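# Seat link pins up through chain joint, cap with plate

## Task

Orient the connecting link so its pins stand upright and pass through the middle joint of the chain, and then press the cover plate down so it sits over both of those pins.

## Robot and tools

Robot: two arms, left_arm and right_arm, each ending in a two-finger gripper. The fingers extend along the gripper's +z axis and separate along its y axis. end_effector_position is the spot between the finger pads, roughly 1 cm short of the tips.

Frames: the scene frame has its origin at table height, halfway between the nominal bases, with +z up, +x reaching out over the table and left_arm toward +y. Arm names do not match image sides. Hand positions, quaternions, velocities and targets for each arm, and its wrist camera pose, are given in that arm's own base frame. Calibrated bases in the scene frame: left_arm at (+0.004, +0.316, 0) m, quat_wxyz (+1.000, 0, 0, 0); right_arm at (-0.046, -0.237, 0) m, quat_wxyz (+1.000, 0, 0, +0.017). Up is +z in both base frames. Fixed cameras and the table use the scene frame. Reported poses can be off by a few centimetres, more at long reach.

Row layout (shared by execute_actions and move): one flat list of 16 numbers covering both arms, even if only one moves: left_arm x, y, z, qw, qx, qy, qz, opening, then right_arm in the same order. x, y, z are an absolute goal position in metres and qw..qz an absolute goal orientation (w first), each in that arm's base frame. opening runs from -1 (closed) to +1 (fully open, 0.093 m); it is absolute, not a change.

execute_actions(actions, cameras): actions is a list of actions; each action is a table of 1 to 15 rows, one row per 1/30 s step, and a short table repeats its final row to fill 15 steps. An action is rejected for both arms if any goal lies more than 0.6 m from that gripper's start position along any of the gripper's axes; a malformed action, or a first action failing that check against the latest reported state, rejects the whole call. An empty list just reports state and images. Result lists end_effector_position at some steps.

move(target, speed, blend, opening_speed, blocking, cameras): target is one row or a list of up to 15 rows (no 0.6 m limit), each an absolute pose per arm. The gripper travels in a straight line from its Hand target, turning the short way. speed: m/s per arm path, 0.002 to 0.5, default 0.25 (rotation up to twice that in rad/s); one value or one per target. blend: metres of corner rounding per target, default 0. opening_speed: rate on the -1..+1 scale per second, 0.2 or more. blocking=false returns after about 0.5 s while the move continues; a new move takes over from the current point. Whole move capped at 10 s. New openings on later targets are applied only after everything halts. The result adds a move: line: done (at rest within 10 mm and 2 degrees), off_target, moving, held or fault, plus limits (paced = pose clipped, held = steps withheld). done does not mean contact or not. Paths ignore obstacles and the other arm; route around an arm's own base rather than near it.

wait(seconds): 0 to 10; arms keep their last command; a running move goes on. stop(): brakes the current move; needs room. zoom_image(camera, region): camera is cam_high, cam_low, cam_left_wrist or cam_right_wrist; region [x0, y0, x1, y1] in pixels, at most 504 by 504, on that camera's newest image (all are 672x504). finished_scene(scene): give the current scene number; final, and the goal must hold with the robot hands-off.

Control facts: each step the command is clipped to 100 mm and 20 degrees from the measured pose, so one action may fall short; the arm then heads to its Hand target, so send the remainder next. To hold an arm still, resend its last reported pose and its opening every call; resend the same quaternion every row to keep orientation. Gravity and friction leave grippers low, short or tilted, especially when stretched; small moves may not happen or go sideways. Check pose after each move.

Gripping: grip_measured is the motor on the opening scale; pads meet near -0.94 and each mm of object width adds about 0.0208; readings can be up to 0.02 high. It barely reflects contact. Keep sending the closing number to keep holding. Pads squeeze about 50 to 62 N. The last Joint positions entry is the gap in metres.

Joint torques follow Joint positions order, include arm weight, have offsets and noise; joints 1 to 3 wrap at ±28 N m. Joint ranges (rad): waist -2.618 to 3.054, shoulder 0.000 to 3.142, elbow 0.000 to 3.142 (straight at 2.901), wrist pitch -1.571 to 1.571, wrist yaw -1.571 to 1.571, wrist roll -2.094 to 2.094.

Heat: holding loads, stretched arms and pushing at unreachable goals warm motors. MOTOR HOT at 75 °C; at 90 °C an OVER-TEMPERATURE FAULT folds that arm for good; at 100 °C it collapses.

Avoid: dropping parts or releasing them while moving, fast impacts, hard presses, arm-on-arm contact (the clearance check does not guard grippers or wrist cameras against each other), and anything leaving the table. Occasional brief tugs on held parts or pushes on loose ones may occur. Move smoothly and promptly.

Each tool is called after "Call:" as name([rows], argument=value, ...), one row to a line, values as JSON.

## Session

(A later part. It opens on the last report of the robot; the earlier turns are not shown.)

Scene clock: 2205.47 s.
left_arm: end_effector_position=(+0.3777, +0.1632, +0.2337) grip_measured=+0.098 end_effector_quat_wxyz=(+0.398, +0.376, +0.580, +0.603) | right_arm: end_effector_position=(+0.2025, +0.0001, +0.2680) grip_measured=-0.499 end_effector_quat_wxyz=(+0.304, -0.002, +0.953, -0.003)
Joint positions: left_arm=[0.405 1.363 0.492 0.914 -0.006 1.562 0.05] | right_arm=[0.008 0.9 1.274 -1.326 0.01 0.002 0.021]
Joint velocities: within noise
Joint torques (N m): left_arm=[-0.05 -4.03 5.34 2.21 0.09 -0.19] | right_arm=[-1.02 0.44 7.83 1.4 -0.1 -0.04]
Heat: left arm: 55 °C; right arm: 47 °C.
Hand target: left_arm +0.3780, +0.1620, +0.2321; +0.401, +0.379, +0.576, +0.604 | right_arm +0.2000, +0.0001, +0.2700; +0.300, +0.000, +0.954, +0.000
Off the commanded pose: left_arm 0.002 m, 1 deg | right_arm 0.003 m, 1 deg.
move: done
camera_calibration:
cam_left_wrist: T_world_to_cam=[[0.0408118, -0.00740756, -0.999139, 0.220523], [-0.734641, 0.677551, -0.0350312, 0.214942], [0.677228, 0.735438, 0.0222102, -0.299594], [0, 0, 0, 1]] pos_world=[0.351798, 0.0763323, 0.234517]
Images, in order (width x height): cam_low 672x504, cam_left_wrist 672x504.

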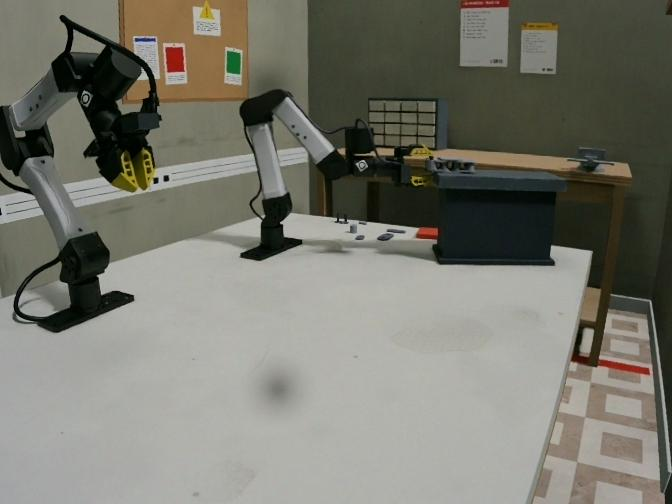

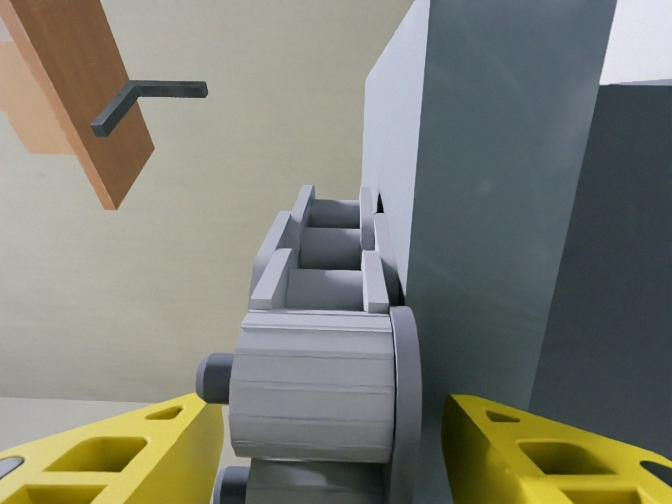

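Call:
move([
  [0.378,0.1620,0.233,0.4010,0.3790,0.5760,0.6040,0.6,0.2,0,0.27,0.3,0,0.954,0,-0.5],
  [0.30,0.127,0.245,0.4010,0.3790,0.5760,0.6040,0.6,0.2,0,0.27,0.3,0,0.954,0,-0.5],
], speed=[0.06,0.12], opening_speed=0.8, cameras=["cam_low","cam_left_wrist"])

Call:
zoom_image(camera="cam_low", region=[400, 130, 480, 190])

Scene clock: 2215.00 s.
left_arm: end_effector_position=(+0.3005, +0.1301, +0.2451) grip_measured=+0.598 end_effector_quat_wxyz=(+0.399, +0.376, +0.579, +0.603) | right_arm: end_effector_position=(+0.2025, +0.0001, +0.2680) grip_measured=-0.499 end_effector_quat_wxyz=(+0.304, -0.002, +0.953, -0.003)
Joint positions: left_arm=[0.405 0.848 0.295 0.599 -0.006 1.562 0.074] | right_arm=[0.008 0.9 1.274 -1.326 0.01 0.002 0.021]
Joint velocities: within noise
Joint torques (N m): left_arm=[-0.88 -2.37 6.12 1.99 0.01 -0.19] | right_arm=[-0.85 0.39 7.9 1.39 -0.1 -0.03]
Heat: left arm: 54 °C; right arm: 47 °C.
Hand target: left_arm +0.3000, +0.1271, +0.2449; +0.401, +0.379, +0.576, +0.604 | right_arm +0.2000, +0.0001, +0.2700; +0.300, +0.000, +0.954, +0.000
Off the commanded pose: left_arm 0.003 m, 1 deg | right_arm 0.003 m, 1 deg.
move: done
camera_calibration:
cam_left_wrist: T_world_to_cam=[[0.0436138, -0.00620518, -0.999029, 0.233786], [-0.734541, 0.677594, -0.0362759, 0.181357], [0.677162, 0.73541, 0.0249945, -0.223892], [0, 0, 0, 1]] pos_world=[0.274629, 0.0432169, 0.245734]
Images, in order (width x height): cam_low 672x504, cam_left_wrist 672x504.

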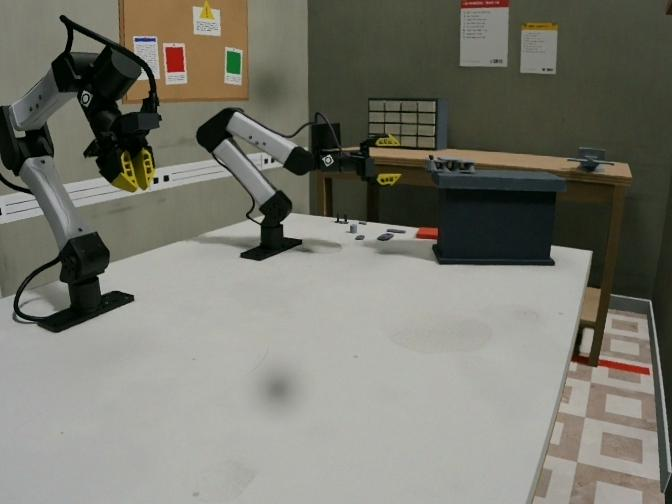

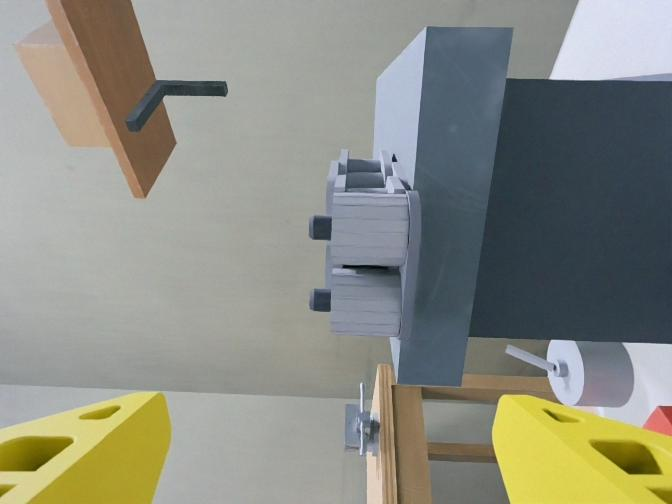

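Scaled by 6.300 from the camera's 672x504 image, which has a finer 960x720 frame.

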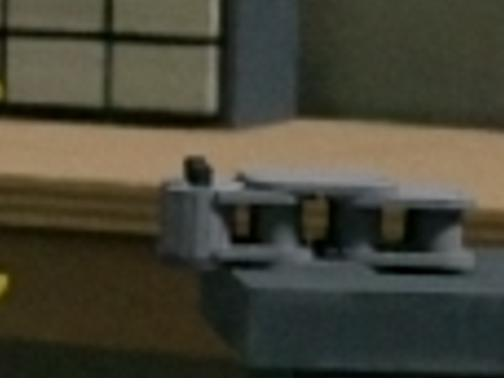

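Call:
move([
  [0.295,0.125,0.262,0.7048,-0.1385,0.6807,0.1434,-1,0.2,0,0.27,0.3,0,0.954,0,-0.5],
  [0.335,0.1455,0.257,0.7048,-0.1385,0.6807,0.1434,-1,0.2,0,0.27,0.3,0,0.954,0,-0.5],
], speed=[0.4,0.15], cameras=["cam_low","cam_left_wrist"])

Call:
zoom_image(camera="cam_low", region=[400, 130, 480, 190])

Scene clock: 2249.67 s.
left_arm: end_effector_position=(+0.3299, +0.1431, +0.2369) grip_measured=-0.982 end_effector_quat_wxyz=(+0.686, -0.141, +0.699, +0.146) | right_arm: end_effector_position=(+0.2025, +0.0001, +0.2680) grip_measured=-0.499 end_effector_quat_wxyz=(+0.304, -0.002, +0.953, -0.003)
Joint positions: left_arm=[0.409 1.036 0.39 0.629 0 0.01 0] | right_arm=[0.008 0.9 1.274 -1.326 0.01 0.002 0.021]
Joint velocities: within noise
Joint torques (N m): left_arm=[0.64 -1.92 9.47 2.23 0.15 -0.28] | right_arm=[-0.98 0.59 7.87 1.42 -0.1 -0.03]
Heat: left arm: 52 °C; right arm: 47 °C.
Hand target: left_arm +0.3339, +0.1450, +0.2568; +0.705, -0.138, +0.681, +0.144 | right_arm +0.2000, +0.0001, +0.2700; +0.300, +0.000, +0.954, +0.000
Off the commanded pose: left_arm 0.021 m, 3 deg | right_arm 0.003 m, 1 deg.
move: off_target (left_arm)
camera_calibration:
cam_left_wrist: T_world_to_cam=[[0.389712, -0.920924, 0.00481348, 0.00328541], [-0.384403, -0.167415, -0.907858, 0.405693], [0.836874, 0.351953, -0.419249, -0.145753], [0, 0, 0, 1]] pos_world=[0.276646, 0.122243, 0.307189]
Images, in order (width x height): cam_low 672x504, cam_left_wrist 672x504.

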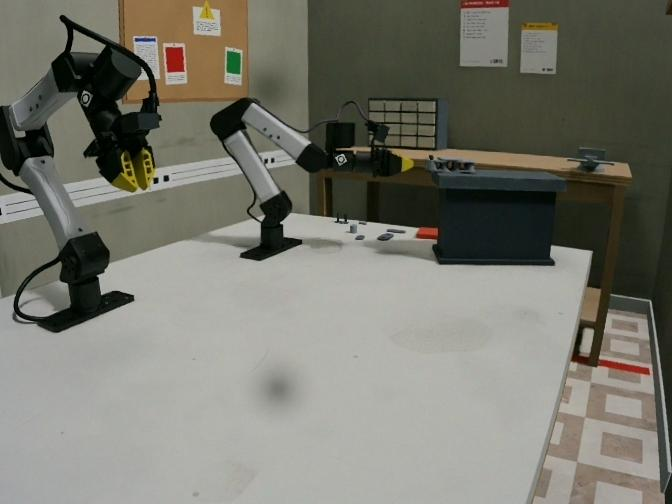

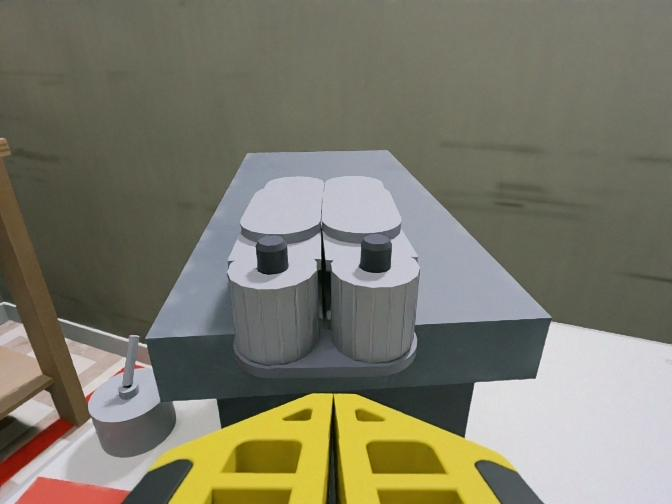

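Scaled by 6.300 from the camera's 672x504 image, which has a finer 960x720 frame.

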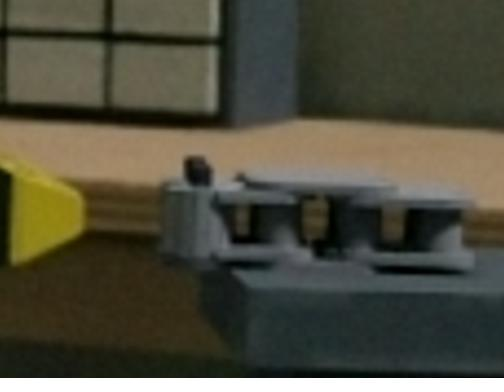

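Call:
move([
  [0.378,0.1665,0.256,0.7048,-0.1385,0.6807,0.1434,-1,0.2,0,0.27,0.3,0,0.954,0,-0.5],
  [0.400,0.1755,0.257,0.7048,-0.1385,0.6807,0.1434,-1,0.2,0,0.27,0.3,0,0.954,0,-0.5],
], speed=[0.12,0.05], blend=0.005, cameras=["cam_low","cam_left_wrist"])

Call:
zoom_image(camera="cam_low", region=[400, 130, 480, 190])

Scene clock: 2259.70 s.
left_arm: end_effector_position=(+0.3932, +0.1725, +0.2368) grip_measured=-0.982 end_effector_quat_wxyz=(+0.684, -0.142, +0.701, +0.145) | right_arm: end_effector_position=(+0.2025, +0.0001, +0.2680) grip_measured=-0.499 end_effector_quat_wxyz=(+0.304, -0.002, +0.953, -0.003)
Joint positions: left_arm=[0.416 1.385 0.6 0.762 0.007 0.01 0] | right_arm=[0.008 0.9 1.274 -1.326 0.01 0.002 0.021]
Joint velocities: within noise
Joint torques (N m): left_arm=[0.36 -4.42 9.37 2.35 0.12 -0.28] | right_arm=[-0.94 0.47 8.12 1.4 -0.07 0.01]
Heat: left arm: 54 °C; right arm: 47 °C.
Hand target: left_arm +0.3988, +0.1750, +0.2569; +0.705, -0.138, +0.681, +0.144 | right_arm +0.2000, +0.0001, +0.2700; +0.300, +0.000, +0.954, +0.000
Off the commanded pose: left_arm 0.022 m, 3 deg | right_arm 0.003 m, 1 deg.
move: off_target (left_arm)
camera_calibration:
cam_left_wrist: T_world_to_cam=[[0.389745, -0.920907, 0.00539746, 0.00554109], [-0.38865, -0.169791, -0.905606, 0.436394], [0.834895, 0.350857, -0.424086, -0.206991], [0, 0, 0, 1]] pos_world=[0.340261, 0.151823, 0.307389]
Images, in order (width x height): cam_low 672x504, cam_left_wrist 672x504.

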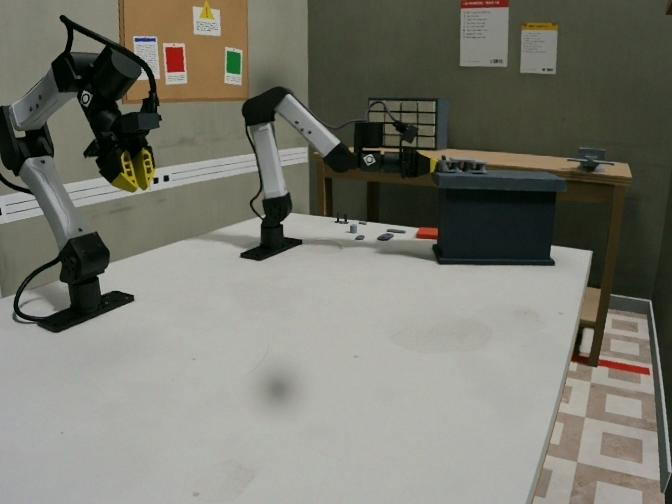

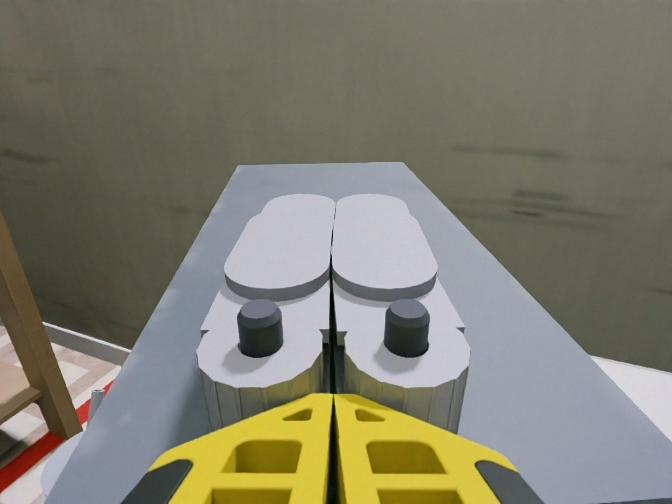

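Scaled by 6.300 from the camera's 672x504 image, which has a finer 960x720 frame.

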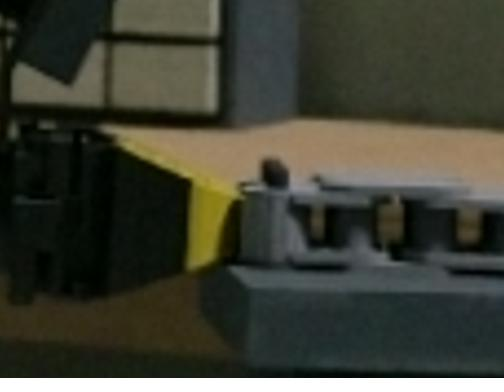

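Call:
move([
  [0.30,0.130,0.275,0.7048,-0.1385,0.6807,0.1434,-1,0.2,0,0.27,0.3,0,0.954,0,-0.5],
  [0.24,0.18,0.27,0.50,-0.25,0.80,0.15,0.3,0.2,0,0.27,0.3,0,0.954,0,-0.5],
  [0.195,0.335,0.14,0.1434,-0.6807,0.7048,0.1385,0.9,0.2,0,0.27,0.3,0,0.954,0,-0.5],
], speed=[0.2,0.4,0.4], blend=[0.01,0.03,0], cameras=["cam_low","cam_left_wrist"])

Call:
zoom_image(camera="cam_low", region=[400, 130, 500, 190])

Scene clock: 2308.70 s.
left_arm: end_effector_position=(+0.1948, +0.3264, +0.1325) grip_measured=+0.898 end_effector_quat_wxyz=(-0.136, +0.675, -0.713, -0.129) | right_arm: end_effector_position=(+0.2025, +0.0001, +0.2680) grip_measured=-0.499 end_effector_quat_wxyz=(+0.304, -0.002, +0.953, -0.003)
Joint positions: left_arm=[0.944 1.69 1.385 -0.944 -0.201 -0.539 0.088] | right_arm=[0.008 0.9 1.274 -1.326 0.01 0.002 0.021]
Joint velocities: within noise
Joint torques (N m): left_arm=[0.36 -7.15 8.79 0.9 -0.32 -0.28] | right_arm=[-1.13 0.38 7.79 1.44 -0.08 0.04]
Heat: left arm: 55 °C; right arm: 47 °C.
Hand target: left_arm +0.1949, +0.3348, +0.1401; -0.144, +0.681, -0.705, -0.138 | right_arm +0.2000, +0.0001, +0.2700; +0.300, +0.000, +0.954, +0.000
Off the commanded pose: left_arm 0.011 m, 2 deg | right_arm 0.003 m, 1 deg.
move: off_target (left_arm); blend cut to 0 m at target 2; target 2's new opening was sent with left_arm's hand 0.017 m and 2 deg from that target; target 3's new opening was sent with left_arm's hand 0.011 m and 2 deg from that target
camera_calibration:
cam_left_wrist: T_world_to_cam=[[0.998918, -0.0444437, 0.013693, -0.180599], [-0.0449366, -0.998264, 0.0380737, 0.369374], [0.0119771, -0.0386478, -0.999181, 0.224101], [0, 0, 0, 1]] pos_world=[0.194318, 0.369367, 0.212327]
Images, in order (width x height): cam_low 672x504, cam_left_wrist 672x504.

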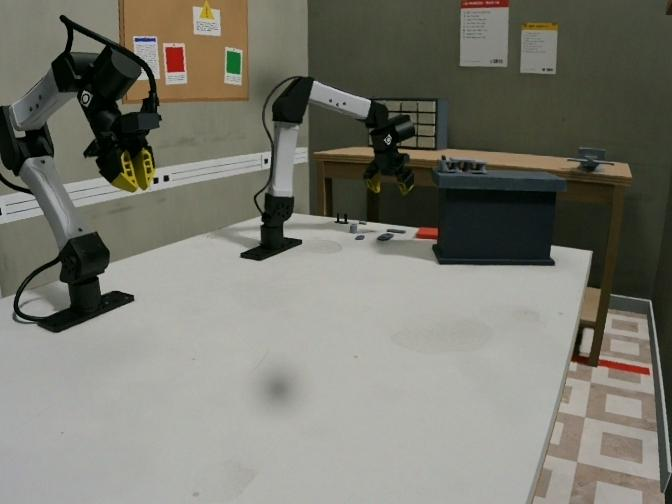

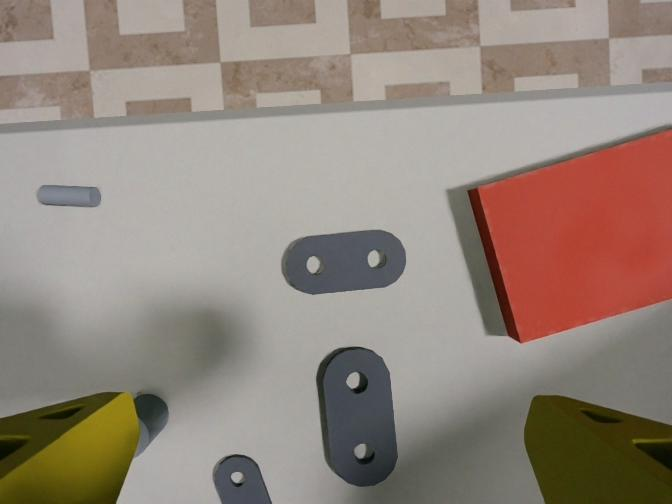

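Scaled by 5.040 from the camera's 672x504 image, which has a finer 960x720 frame.

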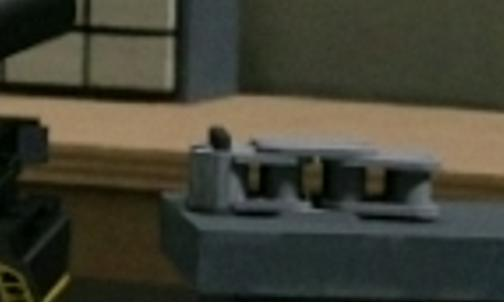

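Call:
move([
  [0.203,0.358,0.07,0.1373,-0.7108,0.6746,0.1446,1,0.2,0,0.27,0.3,0,0.954,0,-0.5],
  [0.203,0.357,0.035,0.1373,-0.7108,0.6746,0.1446,1,0.2,0,0.27,0.3,0,0.954,0,-0.5],
], speed=[0.2,0.1], blend=[0.01,0], cameras=["cam_left_wrist"])

Scene clock: 2331.80 s.
left_arm: end_effector_position=(+0.2071, +0.3529, +0.0390) grip_measured=+1.000 end_effector_quat_wxyz=(-0.138, +0.705, -0.682, -0.136) | right_arm: end_effector_position=(+0.2025, +0.0001, +0.2680) grip_measured=-0.499 end_effector_quat_wxyz=(+0.304, -0.002, +0.953, -0.003)
Joint positions: left_arm=[0.947 1.882 1.235 -0.604 -0.227 -0.619 0.093] | right_arm=[0.008 0.9 1.274 -1.326 0.01 0.002 0.021]
Joint velocities: within noise
Joint torques (N m): left_arm=[0.53 -8.53 5.19 1.1 -0.35 -0.28] | right_arm=[-0.99 0.59 7.92 1.39 -0.1 0]
Heat: left arm: 49 °C; right arm: 47 °C.
Hand target: left_arm +0.2030, +0.3569, +0.0352; -0.137, +0.711, -0.675, -0.144 | right_arm +0.2000, +0.0001, +0.2700; +0.300, +0.000, +0.954, +0.000
Off the commanded pose: left_arm 0.007 m, 1 deg | right_arm 0.003 m, 1 deg.
move: done
camera_calibration:
cam_left_wrist: T_world_to_cam=[[0.998914, 0.0409358, 0.0222659, -0.220918], [0.0403614, -0.998856, 0.0256602, 0.383016], [0.0232908, -0.0247337, -0.999423, 0.124296], [0, 0, 0, 1]] pos_world=[0.202324, 0.394695, 0.119315]
Images, in order (width x height): cam_left_wrist 672x504.

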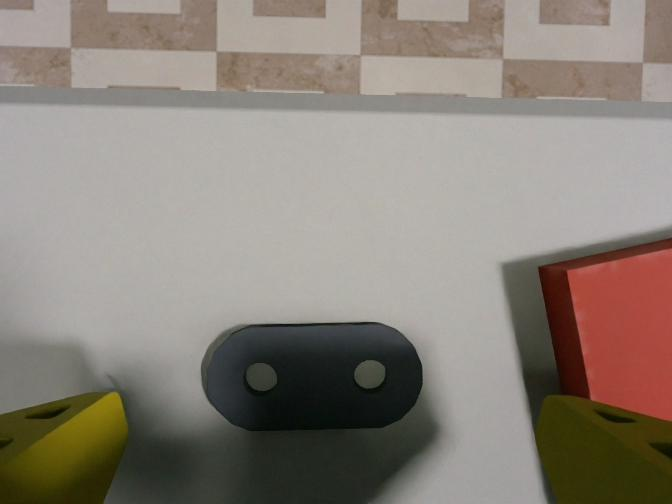

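Call:
move([
  [0.1965,0.356,0.035,0.1373,-0.7108,0.6746,0.1446,0.72,0.2,0,0.27,0.3,0,0.954,0,-0.5],
  [0.1965,0.356,0.0095,0.1373,-0.7108,0.6746,0.1446,0.72,0.2,0,0.27,0.3,0,0.954,0,-0.5],
], speed=[0.1,0.06], cameras=["cam_left_wrist"])

Scene clock: 2342.37 s.
left_arm: end_effector_position=(+0.2003, +0.3528, +0.0139) grip_measured=+0.722 end_effector_quat_wxyz=(-0.139, +0.710, -0.677, -0.137) | right_arm: end_effector_position=(+0.2025, +0.0001, +0.2680) grip_measured=-0.499 end_effector_quat_wxyz=(+0.304, -0.002, +0.953, -0.003)
Joint positions: left_arm=[0.961 1.91 1.161 -0.499 -0.227 -0.62 0.08] | right_arm=[0.008 0.9 1.274 -1.326 0.01 0.002 0.021]
Joint velocities: within noise
Joint torques (N m): left_arm=[0.51 -8.46 4.97 1.17 -0.3 -0.13] | right_arm=[-1.03 0.53 8.1 1.39 -0.1 0.04]
Heat: left arm: 48 °C; right arm: 47 °C.
Hand target: left_arm +0.1966, +0.3559, +0.0096; -0.137, +0.711, -0.675, -0.145 | right_arm +0.2000, +0.0001, +0.2700; +0.300, +0.000, +0.954, +0.000
Off the commanded pose: left_arm 0.007 m, 1 deg | right_arm 0.003 m, 1 deg.
move: done
camera_calibration:
cam_left_wrist: T_world_to_cam=[[0.998205, 0.0546632, 0.0244783, -0.218295], [0.0541173, -0.998282, 0.0224385, 0.380906], [0.0256629, -0.0210736, -0.999449, 0.0976114], [0, 0, 0, 1]] pos_world=[0.194785, 0.394241, 0.0943541]
Images, in order (width x height): cam_left_wrist 672x504.

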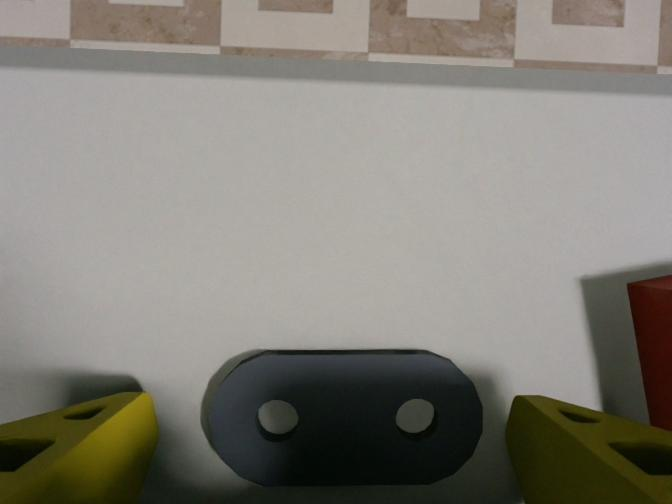

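Call:
move([
  [0.198,0.355,0.0070,0.1373,-0.7108,0.6746,0.1446,0.72,0.2,0,0.27,0.3,0,0.954,0,-0.5],
  [0.198,0.355,0.0070,0.1373,-0.7108,0.6746,0.1446,0.1,0.2,0,0.27,0.3,0,0.954,0,-0.5],
], speed=[0.04,0.06], opening_speed=0.5, cameras=["cam_left_wrist"])

Scene clock: 2356.53 s.
left_arm: end_effector_position=(+0.2019, +0.3565, +0.0152) grip_measured=+0.102 end_effector_quat_wxyz=(-0.147, +0.710, -0.675, -0.141) | right_arm: end_effector_position=(+0.2025, +0.0001, +0.2680) grip_measured=-0.499 end_effector_quat_wxyz=(+0.304, -0.002, +0.953, -0.003)
Joint positions: left_arm=[0.961 1.911 1.161 -0.48 -0.232 -0.62 0.05] | right_arm=[0.008 0.9 1.274 -1.326 0.01 0.002 0.021]
Joint velocities: within noise
Joint torques (N m): left_arm=[0.01 -8.08 4.66 1.07 -0.27 -0.18] | right_arm=[-0.99 0.49 7.94 1.41 -0.16 0]
Heat: left arm: 47 °C; right arm: 47 °C.
Hand target: left_arm +0.1980, +0.3548, +0.0072; -0.137, +0.711, -0.675, -0.144 | right_arm +0.2000, +0.0001, +0.2700; +0.300, +0.000, +0.954, +0.000
Off the commanded pose: left_arm 0.009 m, 1 deg | right_arm 0.003 m, 1 deg.
move: done
camera_calibration:
cam_left_wrist: T_world_to_cam=[[0.997892, 0.0564978, 0.0319234, -0.220847], [0.0563422, -0.998395, 0.00575386, 0.384357], [0.0321972, -0.00394309, -0.999474, 0.0915287], [0, 0, 0, 1]] pos_world=[0.195779, 0.396578, 0.0963192]
Images, in order (width x height): cam_left_wrist 672x504.

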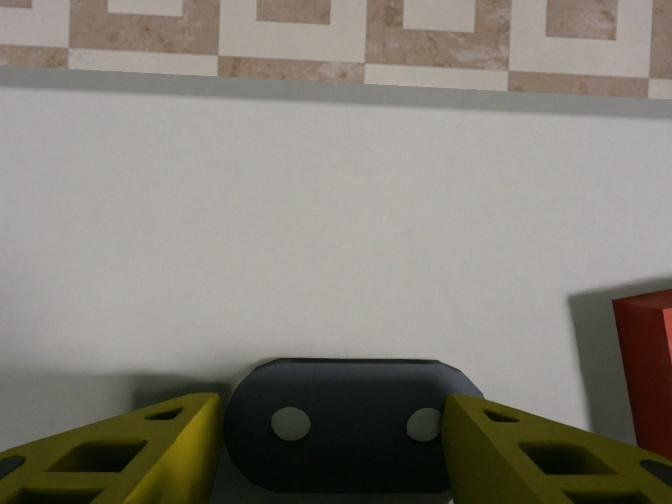

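Call:
move([
  [0.198,0.354,0.0090,0.1373,-0.7108,0.6746,0.1446,0.75,0.2,0,0.27,0.3,0,0.954,0,-0.5],
  [0.1985,0.353,0.0015,0.1373,-0.7108,0.6746,0.1446,0.75,0.2,0,0.27,0.3,0,0.954,0,-0.5],
], speed=[0.04,0.03], cameras=["cam_left_wrist"])

Scene clock: 2368.17 s.
left_arm: end_effector_position=(+0.1986, +0.3544, +0.0118) grip_measured=+0.748 end_effector_quat_wxyz=(-0.142, +0.710, -0.674, -0.145) | right_arm: end_effector_position=(+0.2025, +0.0001, +0.2680) grip_measured=-0.499 end_effector_quat_wxyz=(+0.304, -0.002, +0.953, -0.003)
Joint positions: left_arm=[0.961 1.911 1.147 -0.473 -0.241 -0.62 0.081] | right_arm=[0.008 0.9 1.274 -1.326 0.01 0.002 0.021]
Joint velocities: within noise
Joint torques (N m): left_arm=[-0.39 -7.36 4.48 1.21 -0.19 -0.23] | right_arm=[-0.8 0.54 7.82 1.35 -0.11 0.02]
Heat: left arm: 46 °C; right arm: 47 °C.
Hand target: left_arm +0.1983, +0.3527, +0.0017; -0.137, +0.711, -0.675, -0.145 | right_arm +0.2000, +0.0001, +0.2700; +0.300, +0.000, +0.954, +0.000
Off the commanded pose: left_arm 0.010 m, 1 deg | right_arm 0.003 m, 1 deg.
move: done
camera_calibration:
cam_left_wrist: T_world_to_cam=[[0.998016, 0.0595561, 0.0204191, -0.218285], [0.059437, -0.998212, 0.00639285, 0.381758], [0.0207633, -0.00516652, -0.999771, 0.090898], [0, 0, 0, 1]] pos_world=[0.193274, 0.394545, 0.0928939]
Images, in order (width x height): cam_left_wrist 672x504.

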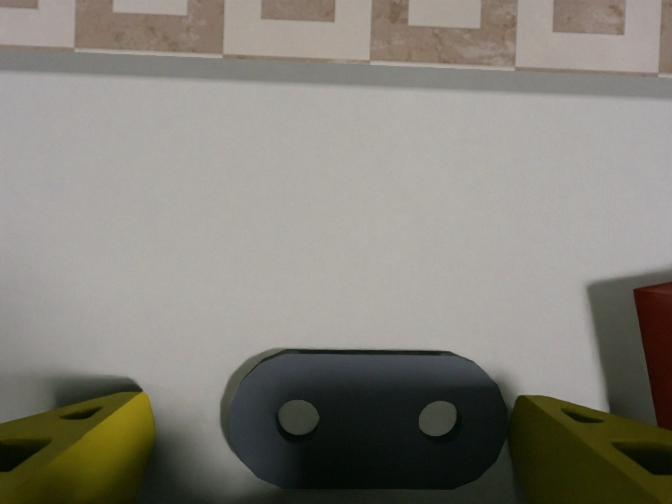

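Call:
move([
  [0.200,0.353,0.0120,0.1373,-0.7108,0.6746,0.1446,0.8,0.2,0,0.27,0.3,0,0.954,0,-0.5],
  [0.2075,0.3530,0.0120,0.1373,-0.7108,0.6746,0.1446,0.8,0.2,0,0.27,0.3,0,0.954,0,-0.5],
  [0.2075,0.3525,0.0010,0.1373,-0.7108,0.6746,0.1446,0.8,0.2,0,0.27,0.3,0,0.954,0,-0.5],
], speed=[0.04,0.04,0.03], cameras=["cam_left_wrist"])

Scene clock: 2378.03 s.
left_arm: end_effector_position=(+0.2017, +0.3519, +0.0111) grip_measured=+0.798 end_effector_quat_wxyz=(-0.140, +0.709, -0.676, -0.148) | right_arm: end_effector_position=(+0.2025, +0.0001, +0.2680) grip_measured=-0.499 end_effector_quat_wxyz=(+0.304, -0.002, +0.953, -0.003)
Joint positions: left_arm=[0.947 1.915 1.15 -0.48 -0.252 -0.63 0.084] | right_arm=[0.008 0.9 1.274 -1.326 0.01 0.002 0.021]
Joint velocities: within noise
Joint torques (N m): left_arm=[-1.18 -6.08 6.08 1.15 -0.17 -0.35] | right_arm=[-0.81 0.55 7.84 1.41 -0.08 -0.02]
Heat: left arm: 46 °C; right arm: 47 °C.
Hand target: left_arm +0.2072, +0.3521, +0.0012; -0.137, +0.711, -0.675, -0.145 | right_arm +0.2000, +0.0001, +0.2700; +0.300, +0.000, +0.954, +0.000
Off the commanded pose: left_arm 0.012 m, 1 deg | right_arm 0.003 m, 1 deg.
move: off_target (left_arm)
camera_calibration:
cam_left_wrist: T_world_to_cam=[[0.998271, 0.0575335, 0.0120777, -0.220502], [0.0574642, -0.998329, 0.00601244, 0.379505], [0.0124034, -0.00530801, -0.999909, 0.0918627], [0, 0, 0, 1]] pos_world=[0.197173, 0.392045, 0.0922357]
Images, in order (width x height): cam_left_wrist 672x504.

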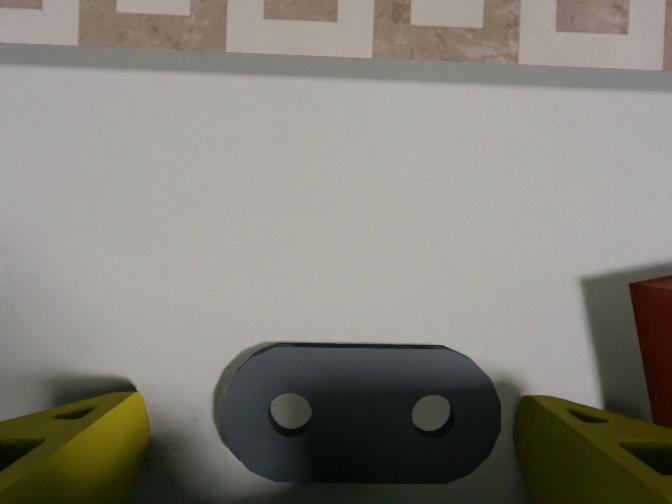

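Call:
move([
  [0.2075,0.3525,0.0020,0.1373,-0.7108,0.6746,0.1446,0.05,0.2,0,0.27,0.3,0,0.954,0,-0.5],
], speed=[0.04], opening_speed=0.3, cameras=["cam_left_wrist"])

Scene clock: 2385.63 s.
left_arm: end_effector_position=(+0.2030, +0.3536, +0.0112) grip_measured=+0.200 end_effector_quat_wxyz=(-0.144, +0.710, -0.673, -0.150) | right_arm: end_effector_position=(+0.2025, +0.0001, +0.2680) grip_measured=-0.499 end_effector_quat_wxyz=(+0.304, -0.002, +0.953, -0.003)
Joint positions: left_arm=[0.945 1.917 1.15 -0.47 -0.256 -0.636 0.055] | right_arm=[0.008 0.9 1.274 -1.326 0.01 0.002 0.021]
Joint velocities: within noise
Joint torques (N m): left_arm=[-0.95 -6.49 6.24 1.02 -0.12 -0.29] | right_arm=[-0.95 0.46 7.83 1.38 -0.11 -0.03]
Heat: left arm: 45 °C; right arm: 47 °C.
Hand target: left_arm +0.2073, +0.3523, +0.0022; -0.137, +0.711, -0.674, -0.145 | right_arm +0.2000, +0.0001, +0.2700; +0.300, +0.000, +0.954, +0.000
Off the commanded pose: left_arm 0.010 m, 1 deg | right_arm 0.003 m, 1 deg.
move: done
camera_calibration:
cam_left_wrist: T_world_to_cam=[[0.997885, 0.0629076, 0.0164028, -0.223713], [0.0629633, -0.998012, -0.00290366, 0.379984], [0.0161875, 0.00393029, -0.999861, 0.0879162], [0, 0, 0, 1]] pos_world=[0.197891, 0.392956, 0.0926769]
Images, in order (width x height): cam_left_wrist 672x504.

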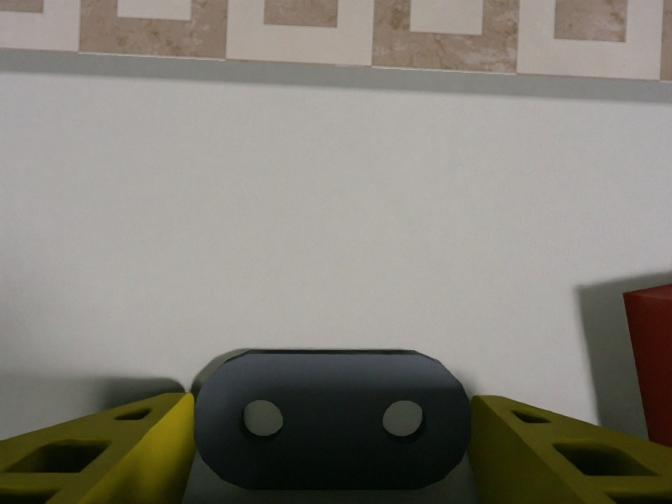

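Call:
move([
  [0.205,0.3525,0.0060,0.1373,-0.7108,0.6746,0.1446,-0.05,0.2,0,0.27,0.3,0,0.954,0,-0.5],
  [0.205,0.3500,0.08,0.1373,-0.7108,0.6746,0.1446,-0.05,0.2,0,0.27,0.3,0,0.954,0,-0.5],
], speed=[0.04,0.1], cameras=["cam_left_wrist","cam_low"])

Scene clock: 2393.70 s.
left_arm: end_effector_position=(+0.1956, +0.3434, +0.0562) grip_measured=+0.200 end_effector_quat_wxyz=(-0.104, +0.711, -0.681, -0.144) | right_arm: end_effector_position=(+0.2025, +0.0001, +0.2680) grip_measured=-0.499 end_effector_quat_wxyz=(+0.304, -0.002, +0.953, -0.003)
Joint positions: left_arm=[0.945 1.859 1.292 -0.752 -0.256 -0.637 0.055] | right_arm=[0.008 0.9 1.274 -1.326 0.01 0.002 0.021]
Joint velocities: within noise
Joint torques (N m): left_arm=[-0.77 -13.46 8.17 0.77 -0.12 -0.26] | right_arm=[-1.16 0.55 7.71 1.37 -0.08 0.02]
Heat: left arm: 45 °C; right arm: 47 °C.
Hand target: left_arm +0.2045, +0.3496, +0.0799; -0.137, +0.711, -0.675, -0.144 | right_arm +0.2000, +0.0001, +0.2700; +0.300, +0.000, +0.954, +0.000
Off the commanded pose: left_arm 0.026 m, 4 deg | right_arm 0.003 m, 1 deg.
move: off_target (left_arm)
camera_calibration:
cam_left_wrist: T_world_to_cam=[[0.997394, 0.0626112, -0.0358398, -0.21332], [0.0647057, -0.996062, 0.0606183, 0.365823], [-0.0319032, -0.0627793, -0.997517, 0.16527], [0, 0, 0, 1]] pos_world=[0.194365, 0.388114, 0.135039]
Images, in order (width x height): cam_low 672x504, cam_left_wrist 672x504.

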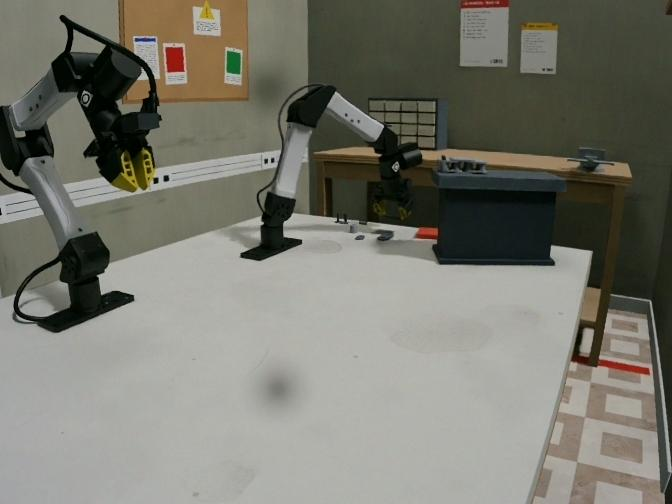

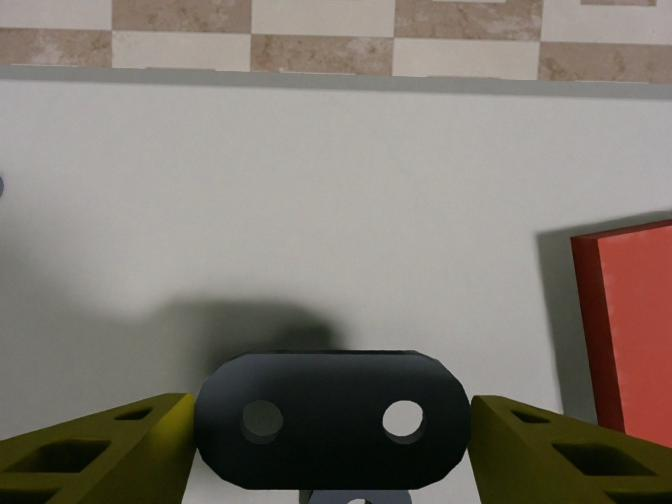

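Call:
move([
  [0.185,0.27,0.26,0.1434,-0.6807,0.7048,0.1385,-0.05,0.2,0,0.27,0.3,0,0.954,0,-0.5],
  [0.28,0.18,0.33,0.2000,-0.42,0.88,0.09,-0.05,0.2,0,0.27,0.3,0,0.954,0,-0.5],
  [0.358,0.1585,0.315,0.2300,-0.1943,0.9527,0.0465,-0.05,0.2,0,0.27,0.3,0,0.954,0,-0.5],
], speed=[0.3,0.3,0.25], blend=[0.03,0.03,0], cameras=["cam_left_wrist","cam_low"])

Scene clock: 2417.37 s.
left_arm: end_effector_position=(+0.3486, +0.1598, +0.3080) grip_measured=+0.201 end_effector_quat_wxyz=(+0.211, -0.205, +0.954, +0.050) | right_arm: end_effector_position=(+0.2025, +0.0001, +0.2680) grip_measured=-0.499 end_effector_quat_wxyz=(+0.304, -0.002, +0.953, -0.003)
Joint positions: left_arm=[0.427 1.816 2.253 -1.57 -0.007 0.006 0.055] | right_arm=[0.008 0.9 1.274 -1.326 0.01 0.002 0.021]
Joint velocities: within noise
Joint torques (N m): left_arm=[-0.75 -7.01 7.51 1.34 0.15 -0.11] | right_arm=[-0.96 0.4 7.95 1.35 -0.13 -0.02]
Heat: left arm: 44 °C; right arm: 47 °C.
Hand target: left_arm +0.3576, +0.1584, +0.3151; +0.230, -0.194, +0.952, +0.047 | right_arm +0.2000, +0.0001, +0.2700; +0.300, +0.000, +0.954, +0.000
Off the commanded pose: left_arm 0.012 m, 2 deg | right_arm 0.003 m, 1 deg.
move: off_target (left_arm)
camera_calibration:
cam_left_wrist: T_world_to_cam=[[0.420211, -0.907412, 0.00511643, -0.00178192], [-0.907149, -0.420215, -0.0223631, 0.430181], [0.0224426, 0.00475585, -0.999737, 0.380732], [0, 0, 0, 1]] pos_world=[0.382443, 0.177341, 0.390261]
Images, in order (width x height): cam_low 672x504, cam_left_wrist 672x504.

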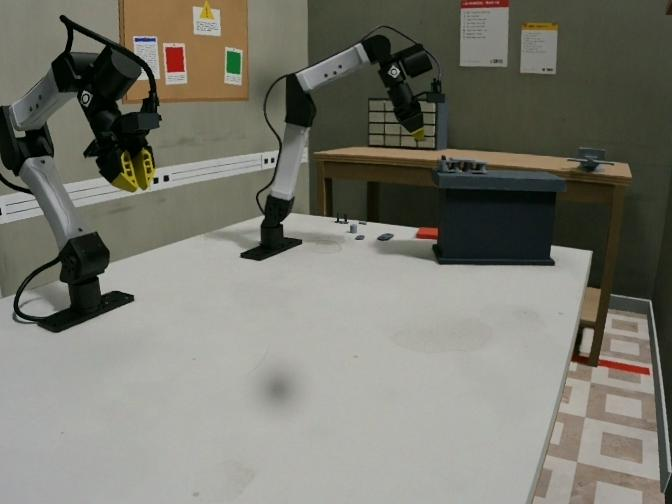

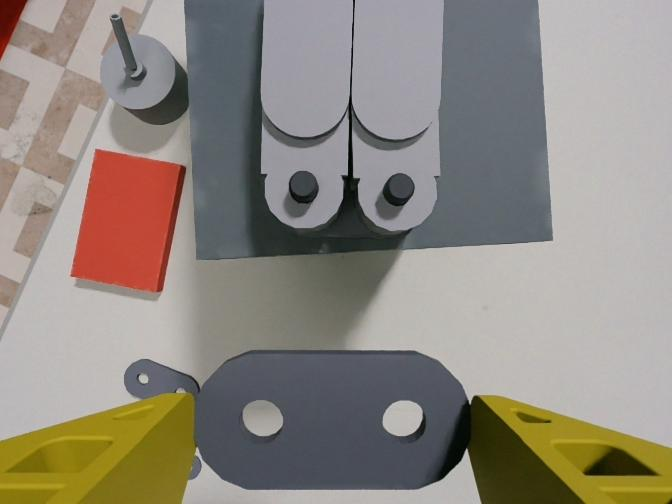

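Call:
zoom_image(camera="cam_left_wrist", region=[250, 140, 450, 260])

Call:
zoom_image(camera="cam_left_wrist", region=[190, 340, 480, 500])

Scaled by 2.520 from the camera's 672x504 image, which has a finer 960x720 frame.

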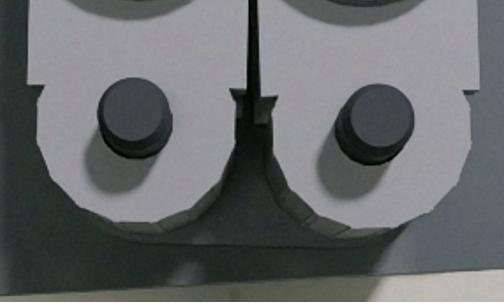

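Scaled by 1.738 from the camera's 672x504 image, which has a finer 960x720 frame.

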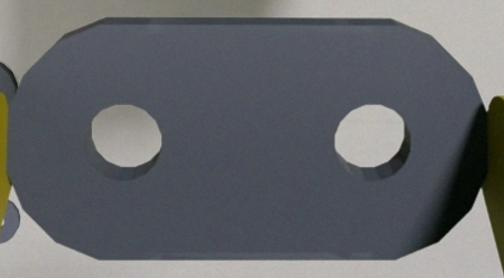

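Call:
move([
  [0.400,0.173,0.305,0.1959,-0.1828,0.9627,0.0372,-0.05,0.2,0,0.27,0.3,0,0.954,0,-0.5],
  [0.411,0.1785,0.296,0.1959,-0.1828,0.9627,0.0372,-0.05,0.2,0,0.27,0.3,0,0.954,0,-0.5],
], speed=[0.12,0.08], blend=[0.01,0], cameras=["cam_left_wrist","cam_low"])

Call:
zoom_image(camera="cam_left_wrist", region=[190, 340, 480, 500])

Call:
zoom_image(camera="cam_low", region=[400, 120, 500, 190])

Scene clock: 2458.60 s.
left_arm: end_effector_position=(+0.4037, +0.1815, +0.2891) grip_measured=+0.201 end_effector_quat_wxyz=(+0.216, -0.192, +0.956, +0.050) | right_arm: end_effector_position=(+0.2025, +0.0001, +0.2680) grip_measured=-0.499 end_effector_quat_wxyz=(+0.304, -0.002, +0.953, -0.003)
Joint positions: left_arm=[0.422 2.06 2.514 -1.579 -0.001 0.027 0.055] | right_arm=[0.008 0.9 1.274 -1.326 0.01 0.002 0.021]
Joint velocities: within noise
Joint torques (N m): left_arm=[-0.85 -9.39 7.43 1.27 0.15 -0.08] | right_arm=[-1.01 0.59 7.92 1.37 -0.1 0.03]
Heat: left arm: 45 °C; right arm: 48 °C.
Hand target: left_arm +0.4106, +0.1782, +0.2955; +0.231, -0.181, +0.955, +0.046 | right_arm +0.2000, +0.0001, +0.2700; +0.300, +0.000, +0.954, +0.000
Off the commanded pose: left_arm 0.010 m, 3 deg | right_arm 0.003 m, 1 deg.
joint read past its limit (left arm) — joint 4 (wrist pitch), lower limit.
joint sent to its limit (left arm) — joint 4 (wrist pitch), lower limit. The joint targets are off in orientation, not in position.
move: off_target (left_arm); blend cut to 0.0076 m at target 1
camera_calibration:
cam_left_wrist: T_world_to_cam=[[0.396481, -0.91804, 0.00213819, 0.00715501], [-0.917585, -0.396356, -0.0306596, 0.4911], [0.0289942, 0.010194, -0.999528, 0.356823], [0, 0, 0, 1]] pos_world=[0.437443, 0.197581, 0.371696]
Images, in order (width x height): cam_low 672x504, cam_left_wrist 672x504.

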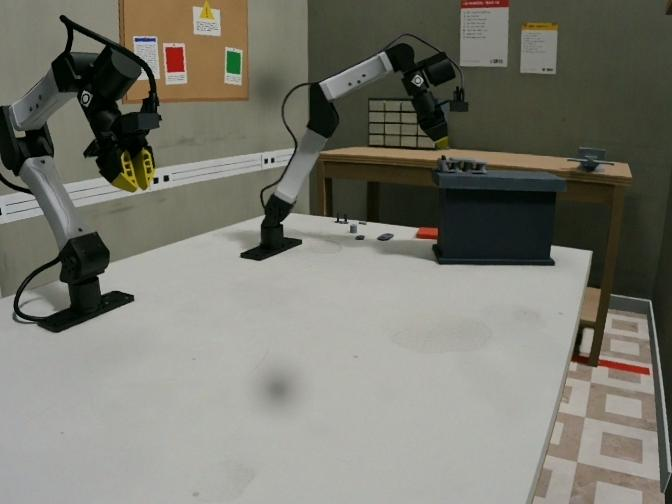

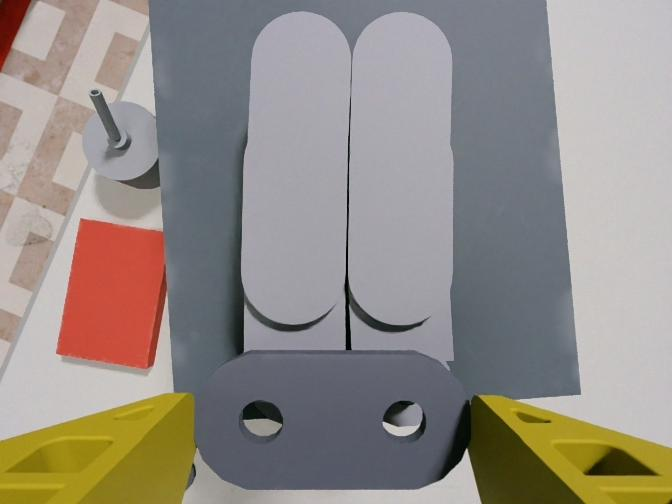

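Scaled by 1.738 from the camera's 672x504 image, which has a finer 960x720 frame.

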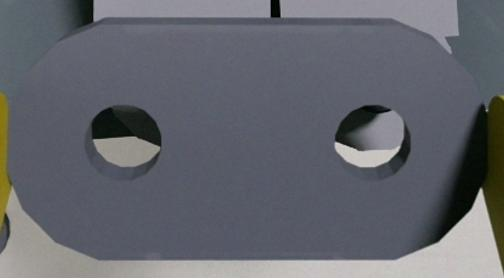

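Scaled by 5.040 from the camera's 672x504 image, which has a finer 960x720 frame.

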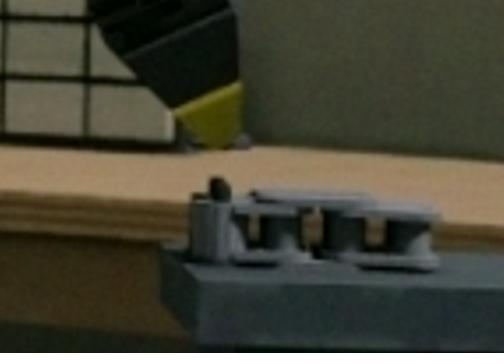

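Call:
move([
  [0.4112,0.1755,0.284,0.1959,-0.1828,0.9627,0.0372,-0.05,0.2,0,0.27,0.3,0,0.954,0,-0.5],
], speed=[0.05], cameras=["cam_left_wrist","cam_low"])

Call:
zoom_image(camera="cam_left_wrist", region=[190, 340, 480, 500])

Call:
zoom_image(camera="cam_low", region=[400, 120, 500, 190])

Scene clock: 2485.63 s.
left_arm: end_effector_position=(+0.4048, +0.1789, +0.2891) grip_measured=+0.201 end_effector_quat_wxyz=(+0.216, -0.189, +0.957, +0.049) | right_arm: end_effector_position=(+0.2025, +0.0001, +0.2680) grip_measured=-0.499 end_effector_quat_wxyz=(+0.304, -0.002, +0.953, -0.003)
Joint positions: left_arm=[0.416 2.06 2.514 -1.579 0 0.027 0.055] | right_arm=[0.008 0.9 1.274 -1.326 0.01 0.002 0.021]
Joint velocities: within noise
Joint torques (N m): left_arm=[-1.1 -8.87 4.74 1.27 0.13 -0.14] | right_arm=[-1.11 0.51 7.91 1.36 -0.08 -0.05]
Heat: left arm: 44 °C; right arm: 48 °C.
Hand target: left_arm +0.4109, +0.1753, +0.2836; +0.214, -0.182, +0.959, +0.041 | right_arm +0.2000, +0.0001, +0.2700; +0.300, +0.000, +0.954, +0.000
Off the commanded pose: left_arm 0.009 m, 3 deg | right_arm 0.003 m, 1 deg.
joint read past its limit (left arm) — joint 4 (wrist pitch), lower limit.
joint sent to its limit (left arm) — joint 4 (wrist pitch), lower limit. The joint targets still meet the commanded pose.
move: off_target (left_arm)
camera_calibration:
cam_left_wrist: T_world_to_cam=[[0.390718, -0.920507, 0.0024823, 0.00706412], [-0.920047, -0.390606, -0.0306646, 0.491101], [0.0291965, 0.00969738, -0.999527, 0.356822], [0, 0, 0, 1]] pos_world=[0.438658, 0.194869, 0.371695]
Images, in order (width x height): cam_low 672x504, cam_left_wrist 672x504.

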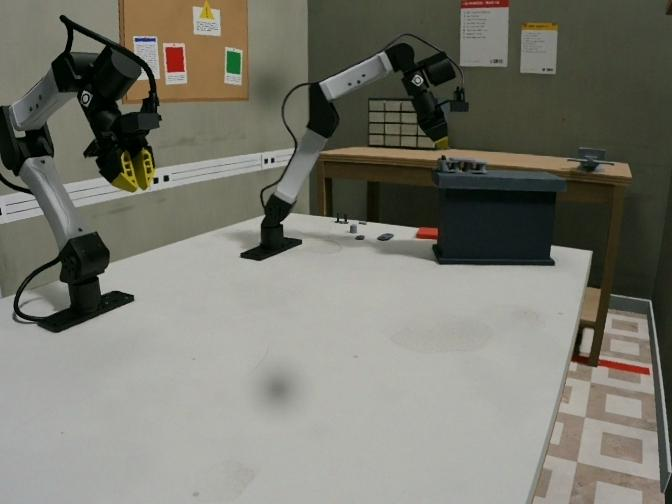

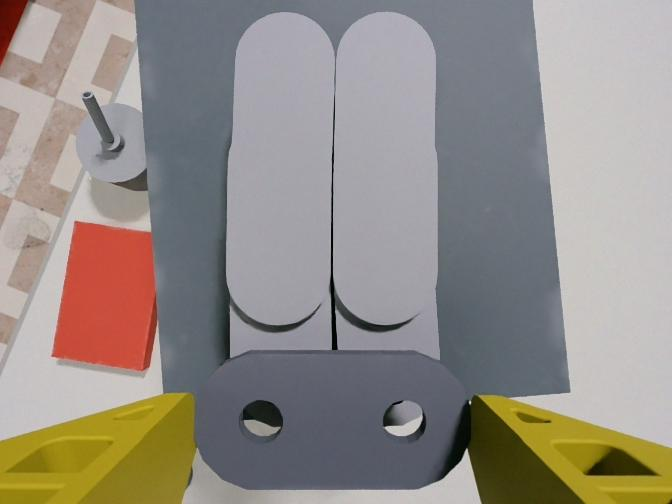

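Scaled by 1.738 from the camera's 672x504 image, which has a finer 960x720 frame.

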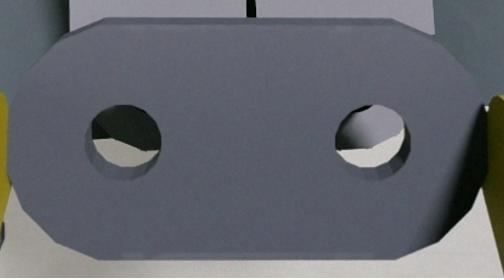

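Scaled by 5.040 from the camera's 672x504 image, which has a finer 960x720 frame.

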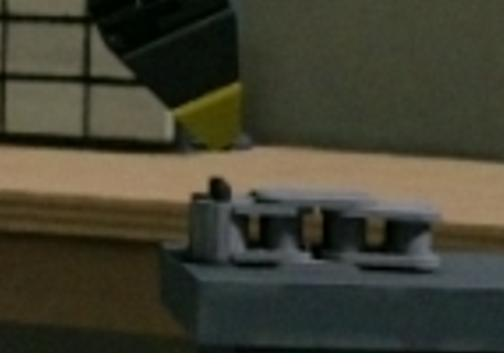

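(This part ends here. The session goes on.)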